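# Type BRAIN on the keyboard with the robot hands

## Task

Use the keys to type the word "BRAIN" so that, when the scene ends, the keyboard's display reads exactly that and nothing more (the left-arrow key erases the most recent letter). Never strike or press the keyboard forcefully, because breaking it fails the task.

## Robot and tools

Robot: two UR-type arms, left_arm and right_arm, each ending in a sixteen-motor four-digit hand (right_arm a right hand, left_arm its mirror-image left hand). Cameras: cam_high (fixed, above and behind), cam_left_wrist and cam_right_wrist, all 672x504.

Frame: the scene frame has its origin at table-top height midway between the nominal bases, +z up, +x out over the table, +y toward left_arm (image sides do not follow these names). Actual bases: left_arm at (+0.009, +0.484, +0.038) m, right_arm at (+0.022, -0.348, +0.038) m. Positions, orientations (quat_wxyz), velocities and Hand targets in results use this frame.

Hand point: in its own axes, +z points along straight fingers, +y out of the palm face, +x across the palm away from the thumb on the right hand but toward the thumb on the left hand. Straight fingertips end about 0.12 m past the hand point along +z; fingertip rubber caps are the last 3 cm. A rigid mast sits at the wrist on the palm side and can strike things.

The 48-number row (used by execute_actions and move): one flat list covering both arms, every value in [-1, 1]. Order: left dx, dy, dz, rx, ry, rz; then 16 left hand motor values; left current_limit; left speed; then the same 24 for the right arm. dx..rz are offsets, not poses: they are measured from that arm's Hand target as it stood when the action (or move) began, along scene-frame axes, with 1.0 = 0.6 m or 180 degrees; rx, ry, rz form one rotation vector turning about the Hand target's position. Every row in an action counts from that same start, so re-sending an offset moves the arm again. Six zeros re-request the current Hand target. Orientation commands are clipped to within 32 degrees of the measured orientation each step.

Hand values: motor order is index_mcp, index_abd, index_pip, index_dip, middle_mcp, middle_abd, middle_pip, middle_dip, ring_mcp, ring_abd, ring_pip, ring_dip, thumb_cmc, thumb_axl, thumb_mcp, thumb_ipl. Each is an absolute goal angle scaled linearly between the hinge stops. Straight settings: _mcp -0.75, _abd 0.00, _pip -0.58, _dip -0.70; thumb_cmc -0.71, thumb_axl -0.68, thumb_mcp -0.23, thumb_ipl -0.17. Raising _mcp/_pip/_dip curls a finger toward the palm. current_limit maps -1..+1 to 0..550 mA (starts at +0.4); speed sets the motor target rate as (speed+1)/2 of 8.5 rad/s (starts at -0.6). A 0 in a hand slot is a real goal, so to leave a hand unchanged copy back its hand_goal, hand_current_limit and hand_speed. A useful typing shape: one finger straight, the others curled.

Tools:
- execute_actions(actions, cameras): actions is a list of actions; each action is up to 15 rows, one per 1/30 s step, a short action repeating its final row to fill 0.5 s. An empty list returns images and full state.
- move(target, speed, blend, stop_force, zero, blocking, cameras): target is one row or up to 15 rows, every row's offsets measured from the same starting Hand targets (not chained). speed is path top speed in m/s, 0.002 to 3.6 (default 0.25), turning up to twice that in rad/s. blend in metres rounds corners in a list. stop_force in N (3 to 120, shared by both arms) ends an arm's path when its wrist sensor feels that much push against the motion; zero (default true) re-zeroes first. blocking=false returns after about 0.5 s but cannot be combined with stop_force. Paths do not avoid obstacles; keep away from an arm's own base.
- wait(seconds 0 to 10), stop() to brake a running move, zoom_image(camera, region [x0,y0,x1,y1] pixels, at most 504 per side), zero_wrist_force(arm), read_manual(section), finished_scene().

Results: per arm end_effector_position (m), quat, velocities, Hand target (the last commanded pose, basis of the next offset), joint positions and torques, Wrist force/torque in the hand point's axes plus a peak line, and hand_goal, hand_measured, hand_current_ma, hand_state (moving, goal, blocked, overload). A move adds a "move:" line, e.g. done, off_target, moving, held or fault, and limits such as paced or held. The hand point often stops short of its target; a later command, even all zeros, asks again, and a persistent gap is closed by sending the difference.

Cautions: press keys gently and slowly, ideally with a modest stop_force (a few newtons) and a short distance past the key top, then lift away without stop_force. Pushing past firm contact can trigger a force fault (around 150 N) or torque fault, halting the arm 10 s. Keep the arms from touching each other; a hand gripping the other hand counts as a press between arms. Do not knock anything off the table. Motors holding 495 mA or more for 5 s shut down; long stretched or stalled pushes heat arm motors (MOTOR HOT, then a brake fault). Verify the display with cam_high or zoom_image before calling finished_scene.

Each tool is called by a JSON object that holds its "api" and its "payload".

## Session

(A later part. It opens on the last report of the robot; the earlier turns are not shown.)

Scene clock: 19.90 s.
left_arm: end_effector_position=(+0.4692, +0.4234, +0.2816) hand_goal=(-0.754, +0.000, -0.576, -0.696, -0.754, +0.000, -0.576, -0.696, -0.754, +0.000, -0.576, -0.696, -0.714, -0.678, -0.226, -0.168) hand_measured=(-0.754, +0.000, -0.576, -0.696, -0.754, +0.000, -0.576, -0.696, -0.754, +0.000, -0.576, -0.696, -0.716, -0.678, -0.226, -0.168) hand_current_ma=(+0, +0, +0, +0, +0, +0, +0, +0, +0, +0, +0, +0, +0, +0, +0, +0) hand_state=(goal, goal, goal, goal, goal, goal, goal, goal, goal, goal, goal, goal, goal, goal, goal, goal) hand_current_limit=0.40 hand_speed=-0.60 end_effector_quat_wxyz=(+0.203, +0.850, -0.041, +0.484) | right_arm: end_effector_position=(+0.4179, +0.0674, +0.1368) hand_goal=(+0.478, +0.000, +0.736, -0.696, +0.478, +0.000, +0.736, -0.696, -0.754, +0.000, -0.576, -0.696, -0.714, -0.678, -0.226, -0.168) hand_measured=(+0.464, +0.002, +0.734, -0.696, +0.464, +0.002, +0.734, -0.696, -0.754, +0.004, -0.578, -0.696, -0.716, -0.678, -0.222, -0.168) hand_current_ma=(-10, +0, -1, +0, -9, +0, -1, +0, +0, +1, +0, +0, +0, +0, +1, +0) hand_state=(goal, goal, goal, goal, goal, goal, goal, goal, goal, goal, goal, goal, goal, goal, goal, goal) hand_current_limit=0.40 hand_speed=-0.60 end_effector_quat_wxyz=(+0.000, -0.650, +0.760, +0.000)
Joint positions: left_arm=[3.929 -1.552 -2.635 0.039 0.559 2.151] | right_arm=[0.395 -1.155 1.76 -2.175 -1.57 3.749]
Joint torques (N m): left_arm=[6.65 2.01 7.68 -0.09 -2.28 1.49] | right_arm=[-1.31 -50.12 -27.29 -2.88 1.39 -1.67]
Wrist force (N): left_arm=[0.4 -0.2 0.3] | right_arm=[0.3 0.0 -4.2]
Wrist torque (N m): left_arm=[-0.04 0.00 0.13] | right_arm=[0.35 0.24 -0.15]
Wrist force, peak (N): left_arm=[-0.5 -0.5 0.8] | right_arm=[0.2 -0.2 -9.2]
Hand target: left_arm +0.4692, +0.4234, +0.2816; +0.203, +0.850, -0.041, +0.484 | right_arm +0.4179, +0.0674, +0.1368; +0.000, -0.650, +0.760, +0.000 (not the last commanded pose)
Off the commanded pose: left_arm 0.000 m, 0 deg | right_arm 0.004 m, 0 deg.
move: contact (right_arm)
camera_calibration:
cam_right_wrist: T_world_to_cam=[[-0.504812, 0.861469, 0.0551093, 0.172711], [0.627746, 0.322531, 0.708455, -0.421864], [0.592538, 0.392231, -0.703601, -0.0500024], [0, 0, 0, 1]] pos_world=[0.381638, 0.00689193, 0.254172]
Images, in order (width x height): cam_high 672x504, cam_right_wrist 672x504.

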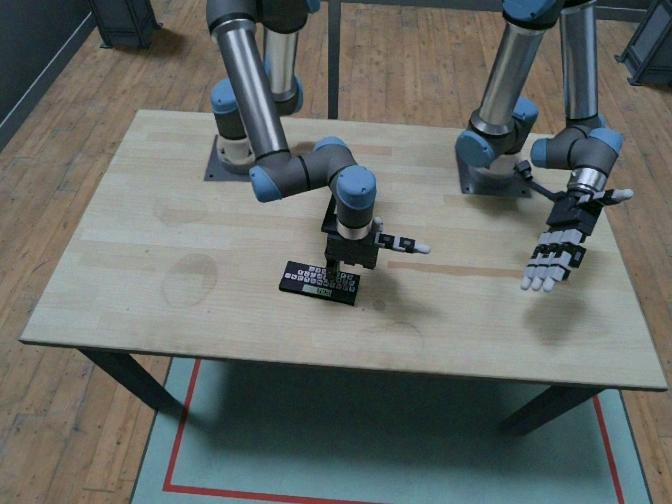

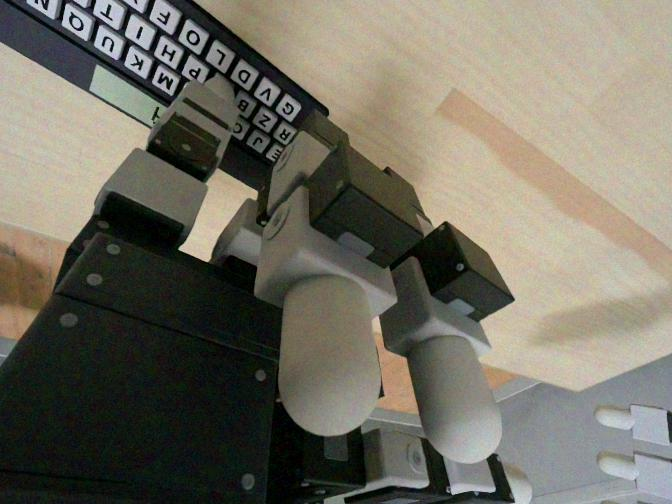

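{"api": "move", "payload": {"target": [[0,0,0,0,0,0,-0.754,0,-0.576,-0.696,-0.754,0,-0.576,-0.696,-0.754,0,-0.576,-0.696,-0.714,-0.678,-0.226,-0.168,0.4,-0.6,0,0,0.0167,0,0,0,0.479,0,0.737,-0.696,0.479,0,0.737,-0.696,-0.754,0,-0.576,-0.696,-0.714,-0.678,-0.226,-0.168,0.4,-0.6],[0,0,0,0,0,0,-0.754,0,-0.576,-0.696,-0.754,0,-0.576,-0.696,-0.754,0,-0.576,-0.696,-0.714,-0.678,-0.226,-0.168,0.4,-0.6,-0.0133,-0.0875,0.0167,0,0,0,0.479,0,0.737,-0.696,0.479,0,0.737,-0.696,-0.754,0,-0.576,-0.696,-0.714,-0.678,-0.226,-0.168,0.4,-0.6],[0,0,0,0,0,0,-0.754,0,-0.576,-0.696,-0.754,0,-0.576,-0.696,-0.754,0,-0.576,-0.696,-0.714,-0.678,-0.226,-0.168,0.4,-0.6,-0.0133,-0.0875,0.0045,0,0,0,0.479,0,0.737,-0.696,0.479,0,0.737,-0.696,-0.754,0,-0.576,-0.696,-0.714,-0.678,-0.226,-0.168,0.4,-0.6]], "speed": [0.1,0.15,0.08], "blend": [0.004,0.004,0], "cameras": ["cam_right_wrist"]}}

{"api": "zoom_image", "payload": {"camera": "cam_right_wrist", "region": [140, 20, 290, 140]}}

Scene clock: 21.70 s.
left_arm: end_effector_position=(+0.4692, +0.4234, +0.2816) hand_goal=(-0.754, +0.000, -0.576, -0.696, -0.754, +0.000, -0.576, -0.696, -0.754, +0.000, -0.576, -0.696, -0.714, -0.678, -0.226, -0.168) hand_measured=(-0.754, +0.000, -0.576, -0.696, -0.754, +0.000, -0.576, -0.696, -0.754, +0.000, -0.576, -0.696, -0.716, -0.678, -0.226, -0.168) hand_current_ma=(+0, +0, +0, +0, +0, +0, +0, +0, +0, +0, +0, +0, +0, +0, +0, +0) hand_state=(goal, goal, goal, goal, goal, goal, goal, goal, goal, goal, goal, goal, goal, goal, goal, goal) hand_current_limit=0.40 hand_speed=-0.60 end_effector_quat_wxyz=(+0.203, +0.850, -0.041, +0.484) | right_arm: end_effector_position=(+0.4099, +0.0150, +0.1395) hand_goal=(+0.478, +0.000, +0.736, -0.696, +0.478, +0.000, +0.736, -0.696, -0.754, +0.000, -0.576, -0.696, -0.714, -0.678, -0.226, -0.168) hand_measured=(+0.464, +0.002, +0.734, -0.696, +0.464, +0.002, +0.734, -0.696, -0.754, +0.004, -0.578, -0.696, -0.716, -0.678, -0.222, -0.168) hand_current_ma=(-10, +0, -1, +0, -9, +0, -1, +0, +0, +1, +0, +0, +0, +0, +1, +0) hand_state=(goal, goal, goal, goal, goal, goal, goal, goal, goal, goal, goal, goal, goal, goal, goal, goal) hand_current_limit=0.40 hand_speed=-0.60 end_effector_quat_wxyz=(+0.000, -0.650, +0.760, +0.000)
Joint positions: left_arm=[3.929 -1.552 -2.635 0.039 0.559 2.151] | right_arm=[0.317 -1.235 1.871 -2.206 -1.57 3.671]
Joint torques (N m): left_arm=[7.08 3.65 7.35 0.1 -2.29 1.53] | right_arm=[-0.96 -44.36 -23.99 -2.99 1.26 -1.79]
Wrist force (N): left_arm=[-0.5 0.2 0.5] | right_arm=[0.2 0.0 0.8]
Wrist torque (N m): left_arm=[-0.01 0.09 0.06] | right_arm=[-0.02 -0.02 -0.17]
Wrist force, peak (N): left_arm=[-0.3 -0.3 0.9] | right_arm=[0.2 -0.1 -4.4]
Hand target: left_arm +0.4692, +0.4234, +0.2816; +0.203, +0.850, -0.041, +0.484 | right_arm +0.4100, +0.0149, +0.1395; +0.000, -0.650, +0.760, +0.000
Off the commanded pose: left_arm 0.000 m, 0 deg | right_arm 0.000 m, 0 deg.
move: done; blend cut to 0.0037 m at target 2
camera_calibration:
cam_right_wrist: T_world_to_cam=[[-0.504768, 0.861495, 0.0550942, 0.213739], [0.627898, 0.322602, 0.708288, -0.401832], [0.592413, 0.392115, -0.703771, -0.0226845], [0, 0, 0, 1]] pos_world=[0.373637, -0.0456086, 0.256872]
Images, in order (width x height): cam_right_wrist 672x504.

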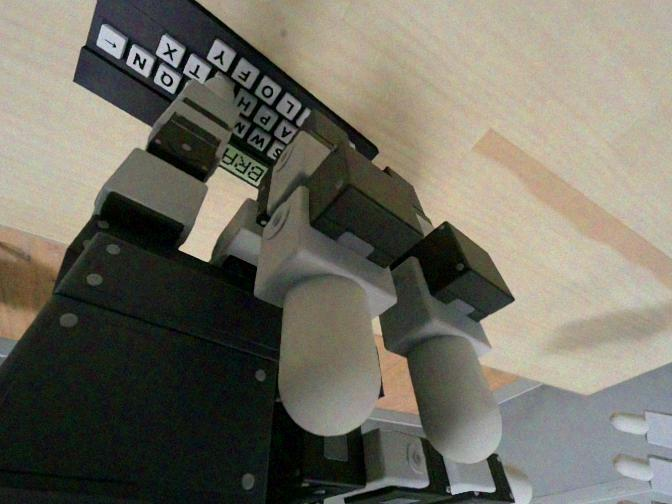

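Scaled by 3.360 from the camera's 672x504 image, which has a finer 960x720 frame.

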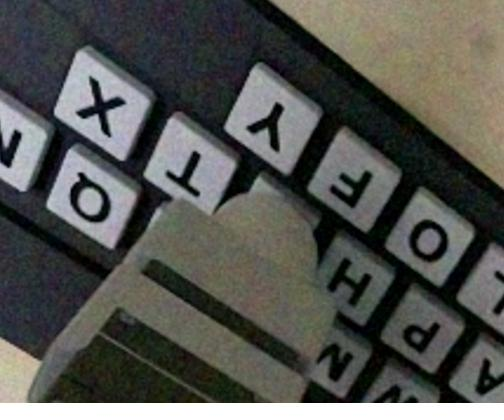

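{"api": "move", "payload": {"target": [0,0,0,0,0,0,-0.754,0,-0.576,-0.696,-0.754,0,-0.576,-0.696,-0.754,0,-0.576,-0.696,-0.714,-0.678,-0.226,-0.168,0.4,-0.6,0,0,-0.0108,0,0,0,0.479,0,0.737,-0.696,0.479,0,0.737,-0.696,-0.754,0,-0.576,-0.696,-0.714,-0.678,-0.226,-0.168,0.4,-0.6], "speed": 0.01, "stop_force": 3}}

{"api": "move", "payload": {"target": [[0,0,0,0,0,0,-0.754,0,-0.576,-0.696,-0.754,0,-0.576,-0.696,-0.754,0,-0.576,-0.696,-0.714,-0.678,-0.226,-0.168,0.4,-0.6,0,0,0.0167,0,0,0,0.479,0,0.737,-0.696,0.479,0,0.737,-0.696,-0.754,0,-0.576,-0.696,-0.714,-0.678,-0.226,-0.168,0.4,-0.6],[0,0,0,0,0,0,-0.754,0,-0.576,-0.696,-0.754,0,-0.576,-0.696,-0.754,0,-0.576,-0.696,-0.714,-0.678,-0.226,-0.168,0.4,-0.6,0.0165,-0.0842,0.0167,0,0,0,0.479,0,0.737,-0.696,0.479,0,0.737,-0.696,-0.754,0,-0.576,-0.696,-0.714,-0.678,-0.226,-0.168,0.4,-0.6],[0,0,0,0,0,0,-0.754,0,-0.576,-0.696,-0.754,0,-0.576,-0.696,-0.754,0,-0.576,-0.696,-0.714,-0.678,-0.226,-0.168,0.4,-0.6,0.0165,-0.0842,0.0045,0,0,0,0.479,0,0.737,-0.696,0.479,0,0.737,-0.696,-0.754,0,-0.576,-0.696,-0.714,-0.678,-0.226,-0.168,0.4,-0.6]], "speed": [0.1,0.15,0.08], "blend": [0.004,0.004,0], "cameras": ["cam_high","cam_right_wrist"]}}

{"api": "zoom_image", "payload": {"camera": "cam_right_wrist", "region": [140, 20, 290, 140]}}

{"api": "zoom_image", "payload": {"camera": "cam_high", "region": [280, 245, 370, 310]}}

Scene clock: 23.60 s.
left_arm: end_effector_position=(+0.4692, +0.4234, +0.2816) hand_goal=(-0.754, +0.000, -0.576, -0.696, -0.754, +0.000, -0.576, -0.696, -0.754, +0.000, -0.576, -0.696, -0.714, -0.678, -0.226, -0.168) hand_measured=(-0.754, +0.000, -0.576, -0.696, -0.754, +0.000, -0.576, -0.696, -0.754, +0.000, -0.576, -0.696, -0.716, -0.678, -0.226, -0.168) hand_current_ma=(+0, +0, +0, +0, +0, +0, +0, +0, +0, +0, +0, +0, +0, +0, +0, +0) hand_state=(goal, goal, goal, goal, goal, goal, goal, goal, goal, goal, goal, goal, goal, goal, goal, goal) hand_current_limit=0.40 hand_speed=-0.60 end_effector_quat_wxyz=(+0.203, +0.850, -0.041, +0.484) | right_arm: end_effector_position=(+0.4100, +0.0150, +0.1368) hand_goal=(+0.478, +0.000, +0.736, -0.696, +0.478, +0.000, +0.736, -0.696, -0.754, +0.000, -0.576, -0.696, -0.714, -0.678, -0.226, -0.168) hand_measured=(+0.464, +0.002, +0.734, -0.696, +0.464, +0.002, +0.734, -0.696, -0.754, +0.004, -0.578, -0.696, -0.716, -0.678, -0.222, -0.168) hand_current_ma=(-10, +0, -1, +0, -9, +0, -1, +0, +0, +1, +0, +0, +0, +0, +1, +0) hand_state=(goal, goal, goal, goal, goal, goal, goal, goal, goal, goal, goal, goal, goal, goal, goal, goal) hand_current_limit=0.40 hand_speed=-0.60 end_effector_quat_wxyz=(+0.000, -0.650, +0.760, +0.000)
Joint positions: left_arm=[3.929 -1.552 -2.635 0.039 0.559 2.151] | right_arm=[0.317 -1.231 1.874 -2.213 -1.57 3.671]
Joint torques (N m): left_arm=[6.8 3.36 7.62 -0.04 -2.43 1.48] | right_arm=[-8.49 -46.93 -27.48 -3.08 1.36 -2.04]
Wrist force (N): left_arm=[-0.2 -0.1 0.2] | right_arm=[0.2 -0.1 -3.4]
Wrist torque (N m): left_arm=[-0.02 0.06 0.09] | right_arm=[0.26 0.18 -0.15]
Wrist force, peak (N): left_arm=[-0.6 0.1 0.9] | right_arm=[-0.1 -0.2 -8.4]
Hand target: left_arm +0.4692, +0.4234, +0.2816; +0.203, +0.850, -0.041, +0.484 | right_arm +0.4100, +0.0150, +0.1368; +0.000, -0.650, +0.760, +0.000 (not the last commanded pose)
Off the commanded pose: left_arm 0.000 m, 0 deg | right_arm 0.004 m, 0 deg.
move: contact (right_arm)

Scene clock: 24.57 s.
left_arm: end_effector_position=(+0.4692, +0.4234, +0.2816) hand_goal=(-0.754, +0.000, -0.576, -0.696, -0.754, +0.000, -0.576, -0.696, -0.754, +0.000, -0.576, -0.696, -0.714, -0.678, -0.226, -0.168) hand_measured=(-0.754, +0.000, -0.576, -0.696, -0.754, +0.000, -0.576, -0.696, -0.754, +0.000, -0.576, -0.696, -0.716, -0.678, -0.226, -0.168) hand_current_ma=(+0, +0, +0, +0, +0, +0, +0, +0, +0, +0, +0, +0, +0, +0, +0, +0) hand_state=(goal, goal, goal, goal, goal, goal, goal, goal, goal, goal, goal, goal, goal, goal, goal, goal) hand_current_limit=0.40 hand_speed=-0.60 end_effector_quat_wxyz=(+0.203, +0.850, -0.041, +0.484) | right_arm: end_effector_position=(+0.4198, -0.0355, +0.1394) hand_goal=(+0.478, +0.000, +0.736, -0.696, +0.478, +0.000, +0.736, -0.696, -0.754, +0.000, -0.576, -0.696, -0.714, -0.678, -0.226, -0.168) hand_measured=(+0.464, +0.002, +0.734, -0.696, +0.464, +0.002, +0.734, -0.696, -0.754, +0.004, -0.578, -0.696, -0.716, -0.678, -0.222, -0.168) hand_current_ma=(-10, +0, -1, +0, -9, +0, -1, +0, +0, +1, +0, +0, +0, +0, +1, +0) hand_state=(goal, goal, goal, goal, goal, goal, goal, goal, goal, goal, goal, goal, goal, goal, goal, goal) hand_current_limit=0.40 hand_speed=-0.60 end_effector_quat_wxyz=(+0.000, -0.650, +0.760, +0.000)
Joint positions: left_arm=[3.929 -1.552 -2.635 0.039 0.559 2.151] | right_arm=[0.224 -1.274 1.926 -2.222 -1.57 3.577]
Joint torques (N m): left_arm=[6.47 3.7 7.92 -0.05 -2.46 1.47] | right_arm=[-9.18 -42.07 -26.79 -2.94 1.67 -1.97]
Wrist force (N): left_arm=[-0.1 -0.1 0.5] | right_arm=[0.1 -0.1 0.5]
Wrist torque (N m): left_arm=[-0.04 0.06 0.10] | right_arm=[0.03 0.01 -0.19]
Wrist force, peak (N): left_arm=[-0.6 0.4 0.6] | right_arm=[0.5 0.1 -2.4]
Hand target: left_arm +0.4692, +0.4234, +0.2816; +0.203, +0.850, -0.041, +0.484 | right_arm +0.4199, -0.0355, +0.1395; +0.000, -0.650, +0.760, +0.000
Off the commanded pose: left_arm 0.000 m, 0 deg | right_arm 0.000 m, 0 deg.
move: done; blend cut to 0.0037 m at target 2
camera_calibration:
cam_right_wrist: T_world_to_cam=[[-0.504908, 0.861408, 0.0551817, 0.26222], [0.627791, 0.322596, 0.708386, -0.391608], [0.592408, 0.392312, -0.703665, -0.00876558], [0, 0, 0, 1]] pos_world=[0.383437, -0.096108, 0.256772]
Images, in order (width x height): cam_high 672x504, cam_right_wrist 672x504.

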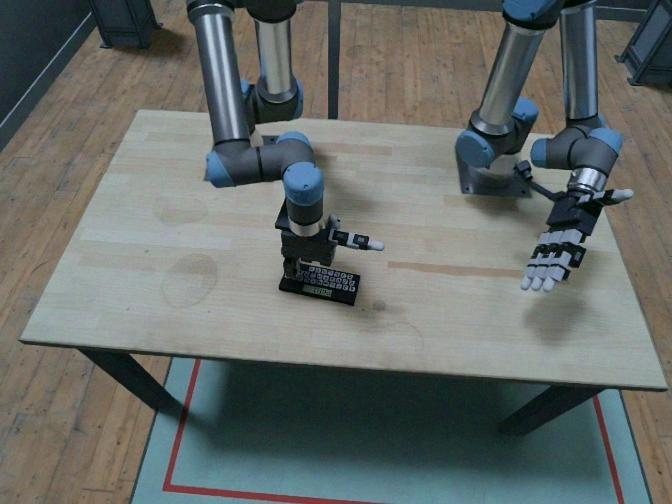

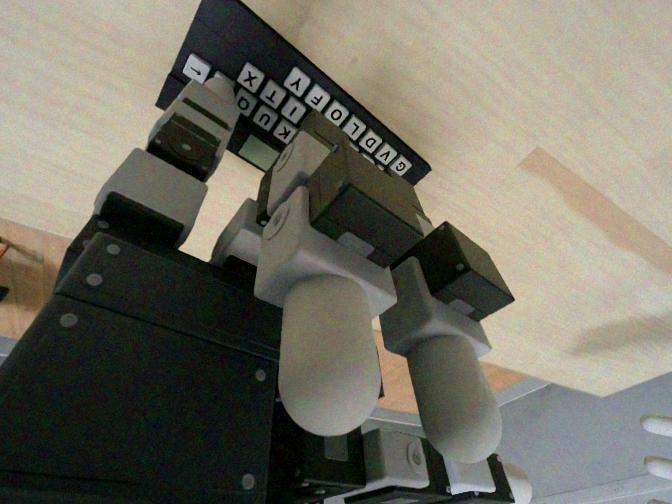

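Scaled by 3.360 from the camera's 672x504 image, which has a finer 960x720 frame.

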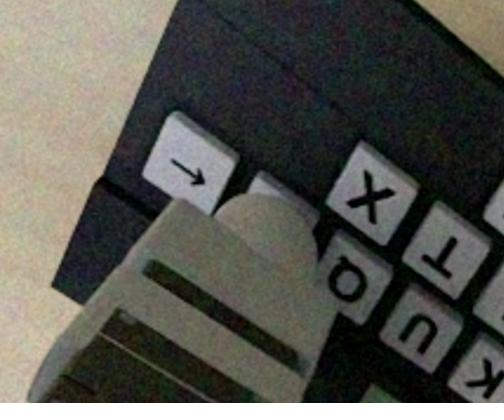

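Scaled by 5.600 from the camera's 672x504 image, which has a finer 960x720 frame.

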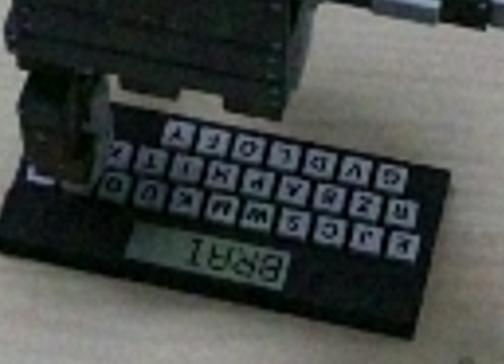

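{"api": "move", "payload": {"target": [0,0,0,0,0,0,-0.754,0,-0.576,-0.696,-0.754,0,-0.576,-0.696,-0.754,0,-0.576,-0.696,-0.714,-0.678,-0.226,-0.168,0.4,-0.6,0,0,-0.0108,0,0,0,0.479,0,0.737,-0.696,0.479,0,0.737,-0.696,-0.754,0,-0.576,-0.696,-0.714,-0.678,-0.226,-0.168,0.4,-0.6], "speed": 0.01, "stop_force": 3}}

{"api": "move", "payload": {"target": [0,0,0,0,0,0,-0.754,0,-0.576,-0.696,-0.754,0,-0.576,-0.696,-0.754,0,-0.576,-0.696,-0.714,-0.678,-0.226,-0.168,0.4,-0.6,0,0,0.03,0,0,0,0.479,0,0.737,-0.696,0.479,0,0.737,-0.696,-0.754,0,-0.576,-0.696,-0.714,-0.678,-0.226,-0.168,0.4,-0.6], "speed": 0.1, "cameras": ["cam_high","cam_right_wrist"]}}

{"api": "zoom_image", "payload": {"camera": "cam_high", "region": [280, 245, 370, 310]}}

Scene clock: 26.17 s.
left_arm: end_effector_position=(+0.4692, +0.4234, +0.2816) hand_goal=(-0.754, +0.000, -0.576, -0.696, -0.754, +0.000, -0.576, -0.696, -0.754, +0.000, -0.576, -0.696, -0.714, -0.678, -0.226, -0.168) hand_measured=(-0.754, +0.000, -0.576, -0.696, -0.754, +0.000, -0.576, -0.696, -0.754, +0.000, -0.576, -0.696, -0.716, -0.678, -0.226, -0.168) hand_current_ma=(+0, +0, +0, +0, +0, +0, +0, +0, +0, +0, +0, +0, +0, +0, +0, +0) hand_state=(goal, goal, goal, goal, goal, goal, goal, goal, goal, goal, goal, goal, goal, goal, goal, goal) hand_current_limit=0.40 hand_speed=-0.60 end_effector_quat_wxyz=(+0.203, +0.850, -0.041, +0.484) | right_arm: end_effector_position=(+0.4199, -0.0355, +0.1367) hand_goal=(+0.478, +0.000, +0.736, -0.696, +0.478, +0.000, +0.736, -0.696, -0.754, +0.000, -0.576, -0.696, -0.714, -0.678, -0.226, -0.168) hand_measured=(+0.464, +0.002, +0.734, -0.696, +0.464, +0.002, +0.734, -0.696, -0.754, +0.004, -0.578, -0.696, -0.716, -0.678, -0.222, -0.168) hand_current_ma=(-10, +0, -1, +0, -9, +0, -1, +0, +0, +1, +0, +0, +0, +0, +1, +0) hand_state=(goal, goal, goal, goal, goal, goal, goal, goal, goal, goal, goal, goal, goal, goal, goal, goal) hand_current_limit=0.40 hand_speed=-0.60 end_effector_quat_wxyz=(+0.000, -0.650, +0.760, +0.000)
Joint positions: left_arm=[3.929 -1.552 -2.635 0.039 0.559 2.151] | right_arm=[0.224 -1.269 1.928 -2.23 -1.57 3.577]
Joint torques (N m): left_arm=[6.98 4.04 8.17 -0.11 -2.32 1.44] | right_arm=[-10.69 -44.62 -27.02 -3.05 1.46 -2.08]
Wrist force (N): left_arm=[0.0 0.1 0.4] | right_arm=[0.1 0.2 -3.1]
Wrist torque (N m): left_arm=[-0.01 0.05 0.09] | right_arm=[0.26 0.17 -0.15]
Wrist force, peak (N): left_arm=[-0.2 -0.3 1.0] | right_arm=[0.1 0.0 -8.2]
Hand target: left_arm +0.4692, +0.4234, +0.2816; +0.203, +0.850, -0.041, +0.484 | right_arm +0.4199, -0.0355, +0.1367; +0.000, -0.650, +0.760, +0.000 (not the last commanded pose)
Off the commanded pose: left_arm 0.000 m, 0 deg | right_arm 0.004 m, 0 deg.
move: contact (right_arm)

Scene clock: 26.90 s.
left_arm: end_effector_position=(+0.4692, +0.4234, +0.2816) hand_goal=(-0.754, +0.000, -0.576, -0.696, -0.754, +0.000, -0.576, -0.696, -0.754, +0.000, -0.576, -0.696, -0.714, -0.678, -0.226, -0.168) hand_measured=(-0.754, +0.000, -0.576, -0.696, -0.754, +0.000, -0.576, -0.696, -0.754, +0.000, -0.576, -0.696, -0.716, -0.678, -0.226, -0.168) hand_current_ma=(+0, +0, +0, +0, +0, +0, +0, +0, +0, +0, +0, +0, +0, +0, +0, +0) hand_state=(goal, goal, goal, goal, goal, goal, goal, goal, goal, goal, goal, goal, goal, goal, goal, goal) hand_current_limit=0.40 hand_speed=-0.60 end_effector_quat_wxyz=(+0.203, +0.850, -0.041, +0.484) | right_arm: end_effector_position=(+0.4201, -0.0355, +0.1550) hand_goal=(+0.478, +0.000, +0.736, -0.696, +0.478, +0.000, +0.736, -0.696, -0.754, +0.000, -0.576, -0.696, -0.714, -0.678, -0.226, -0.168) hand_measured=(+0.464, +0.002, +0.734, -0.696, +0.464, +0.002, +0.734, -0.696, -0.754, +0.004, -0.578, -0.696, -0.716, -0.678, -0.222, -0.168) hand_current_ma=(-10, +0, -1, +0, -9, +0, -1, +0, +0, +1, +0, +0, +0, +0, +1, +0) hand_state=(goal, goal, goal, goal, goal, goal, goal, goal, goal, goal, goal, goal, goal, goal, goal, goal) hand_current_limit=0.40 hand_speed=-0.60 end_effector_quat_wxyz=(+0.000, -0.650, +0.760, +0.000)
Joint positions: left_arm=[3.929 -1.552 -2.635 0.039 0.559 2.151] | right_arm=[0.224 -1.296 1.908 -2.183 -1.57 3.577]
Joint torques (N m): left_arm=[7.28 4.92 8.43 -0.04 -2.42 1.48] | right_arm=[-9.47 -18.52 -8.87 -3.28 1.12 -1.84]
Wrist force (N): left_arm=[-0.4 -0.2 0.5] | right_arm=[0.0 0.2 0.4]
Wrist torque (N m): left_arm=[-0.06 0.09 0.07] | right_arm=[0.01 -0.07 -0.17]
Wrist force, peak (N): left_arm=[-0.4 -0.1 0.9] | right_arm=[0.2 0.1 -2.6]
Hand target: left_arm +0.4692, +0.4234, +0.2816; +0.203, +0.850, -0.041, +0.484 | right_arm +0.4199, -0.0355, +0.1547; +0.000, -0.650, +0.760, +0.000
Off the commanded pose: left_arm 0.000 m, 0 deg | right_arm 0.000 m, 0 deg.
move: done
camera_calibration:
cam_right_wrist: T_world_to_cam=[[-0.504915, 0.861421, 0.0549116, 0.261544], [0.627064, 0.322344, 0.709144, -0.402668], [0.593171, 0.39249, -0.702923, 0.0015418], [0, 0, 0, 1]] pos_world=[0.383642, -0.0961067, 0.272272]
Images, in order (width x height): cam_high 672x504, cam_right_wrist 672x504.

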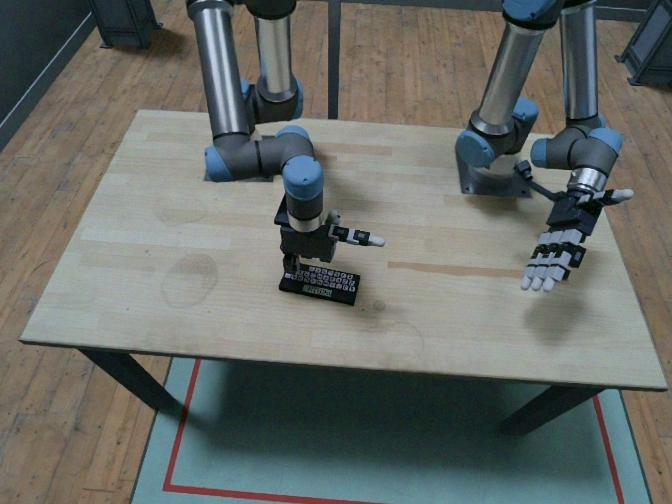

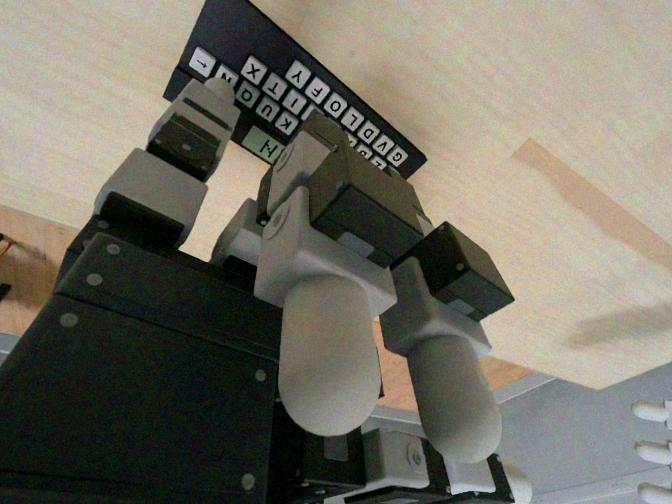

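Scaled by 5.600 from the camera's 672x504 image, which has a finer 960x720 frame.

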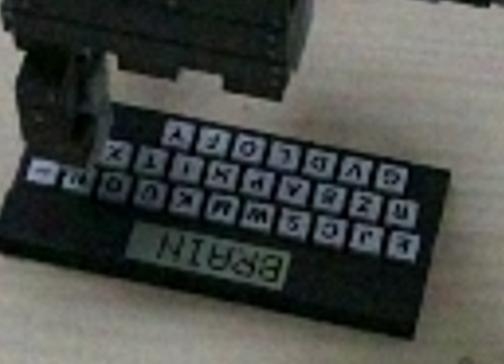

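The display reads BRAIN, and the right hand is lifted clear of the keys.

{"api": "finished_scene", "payload": {}}

The scene is finished: the task was done.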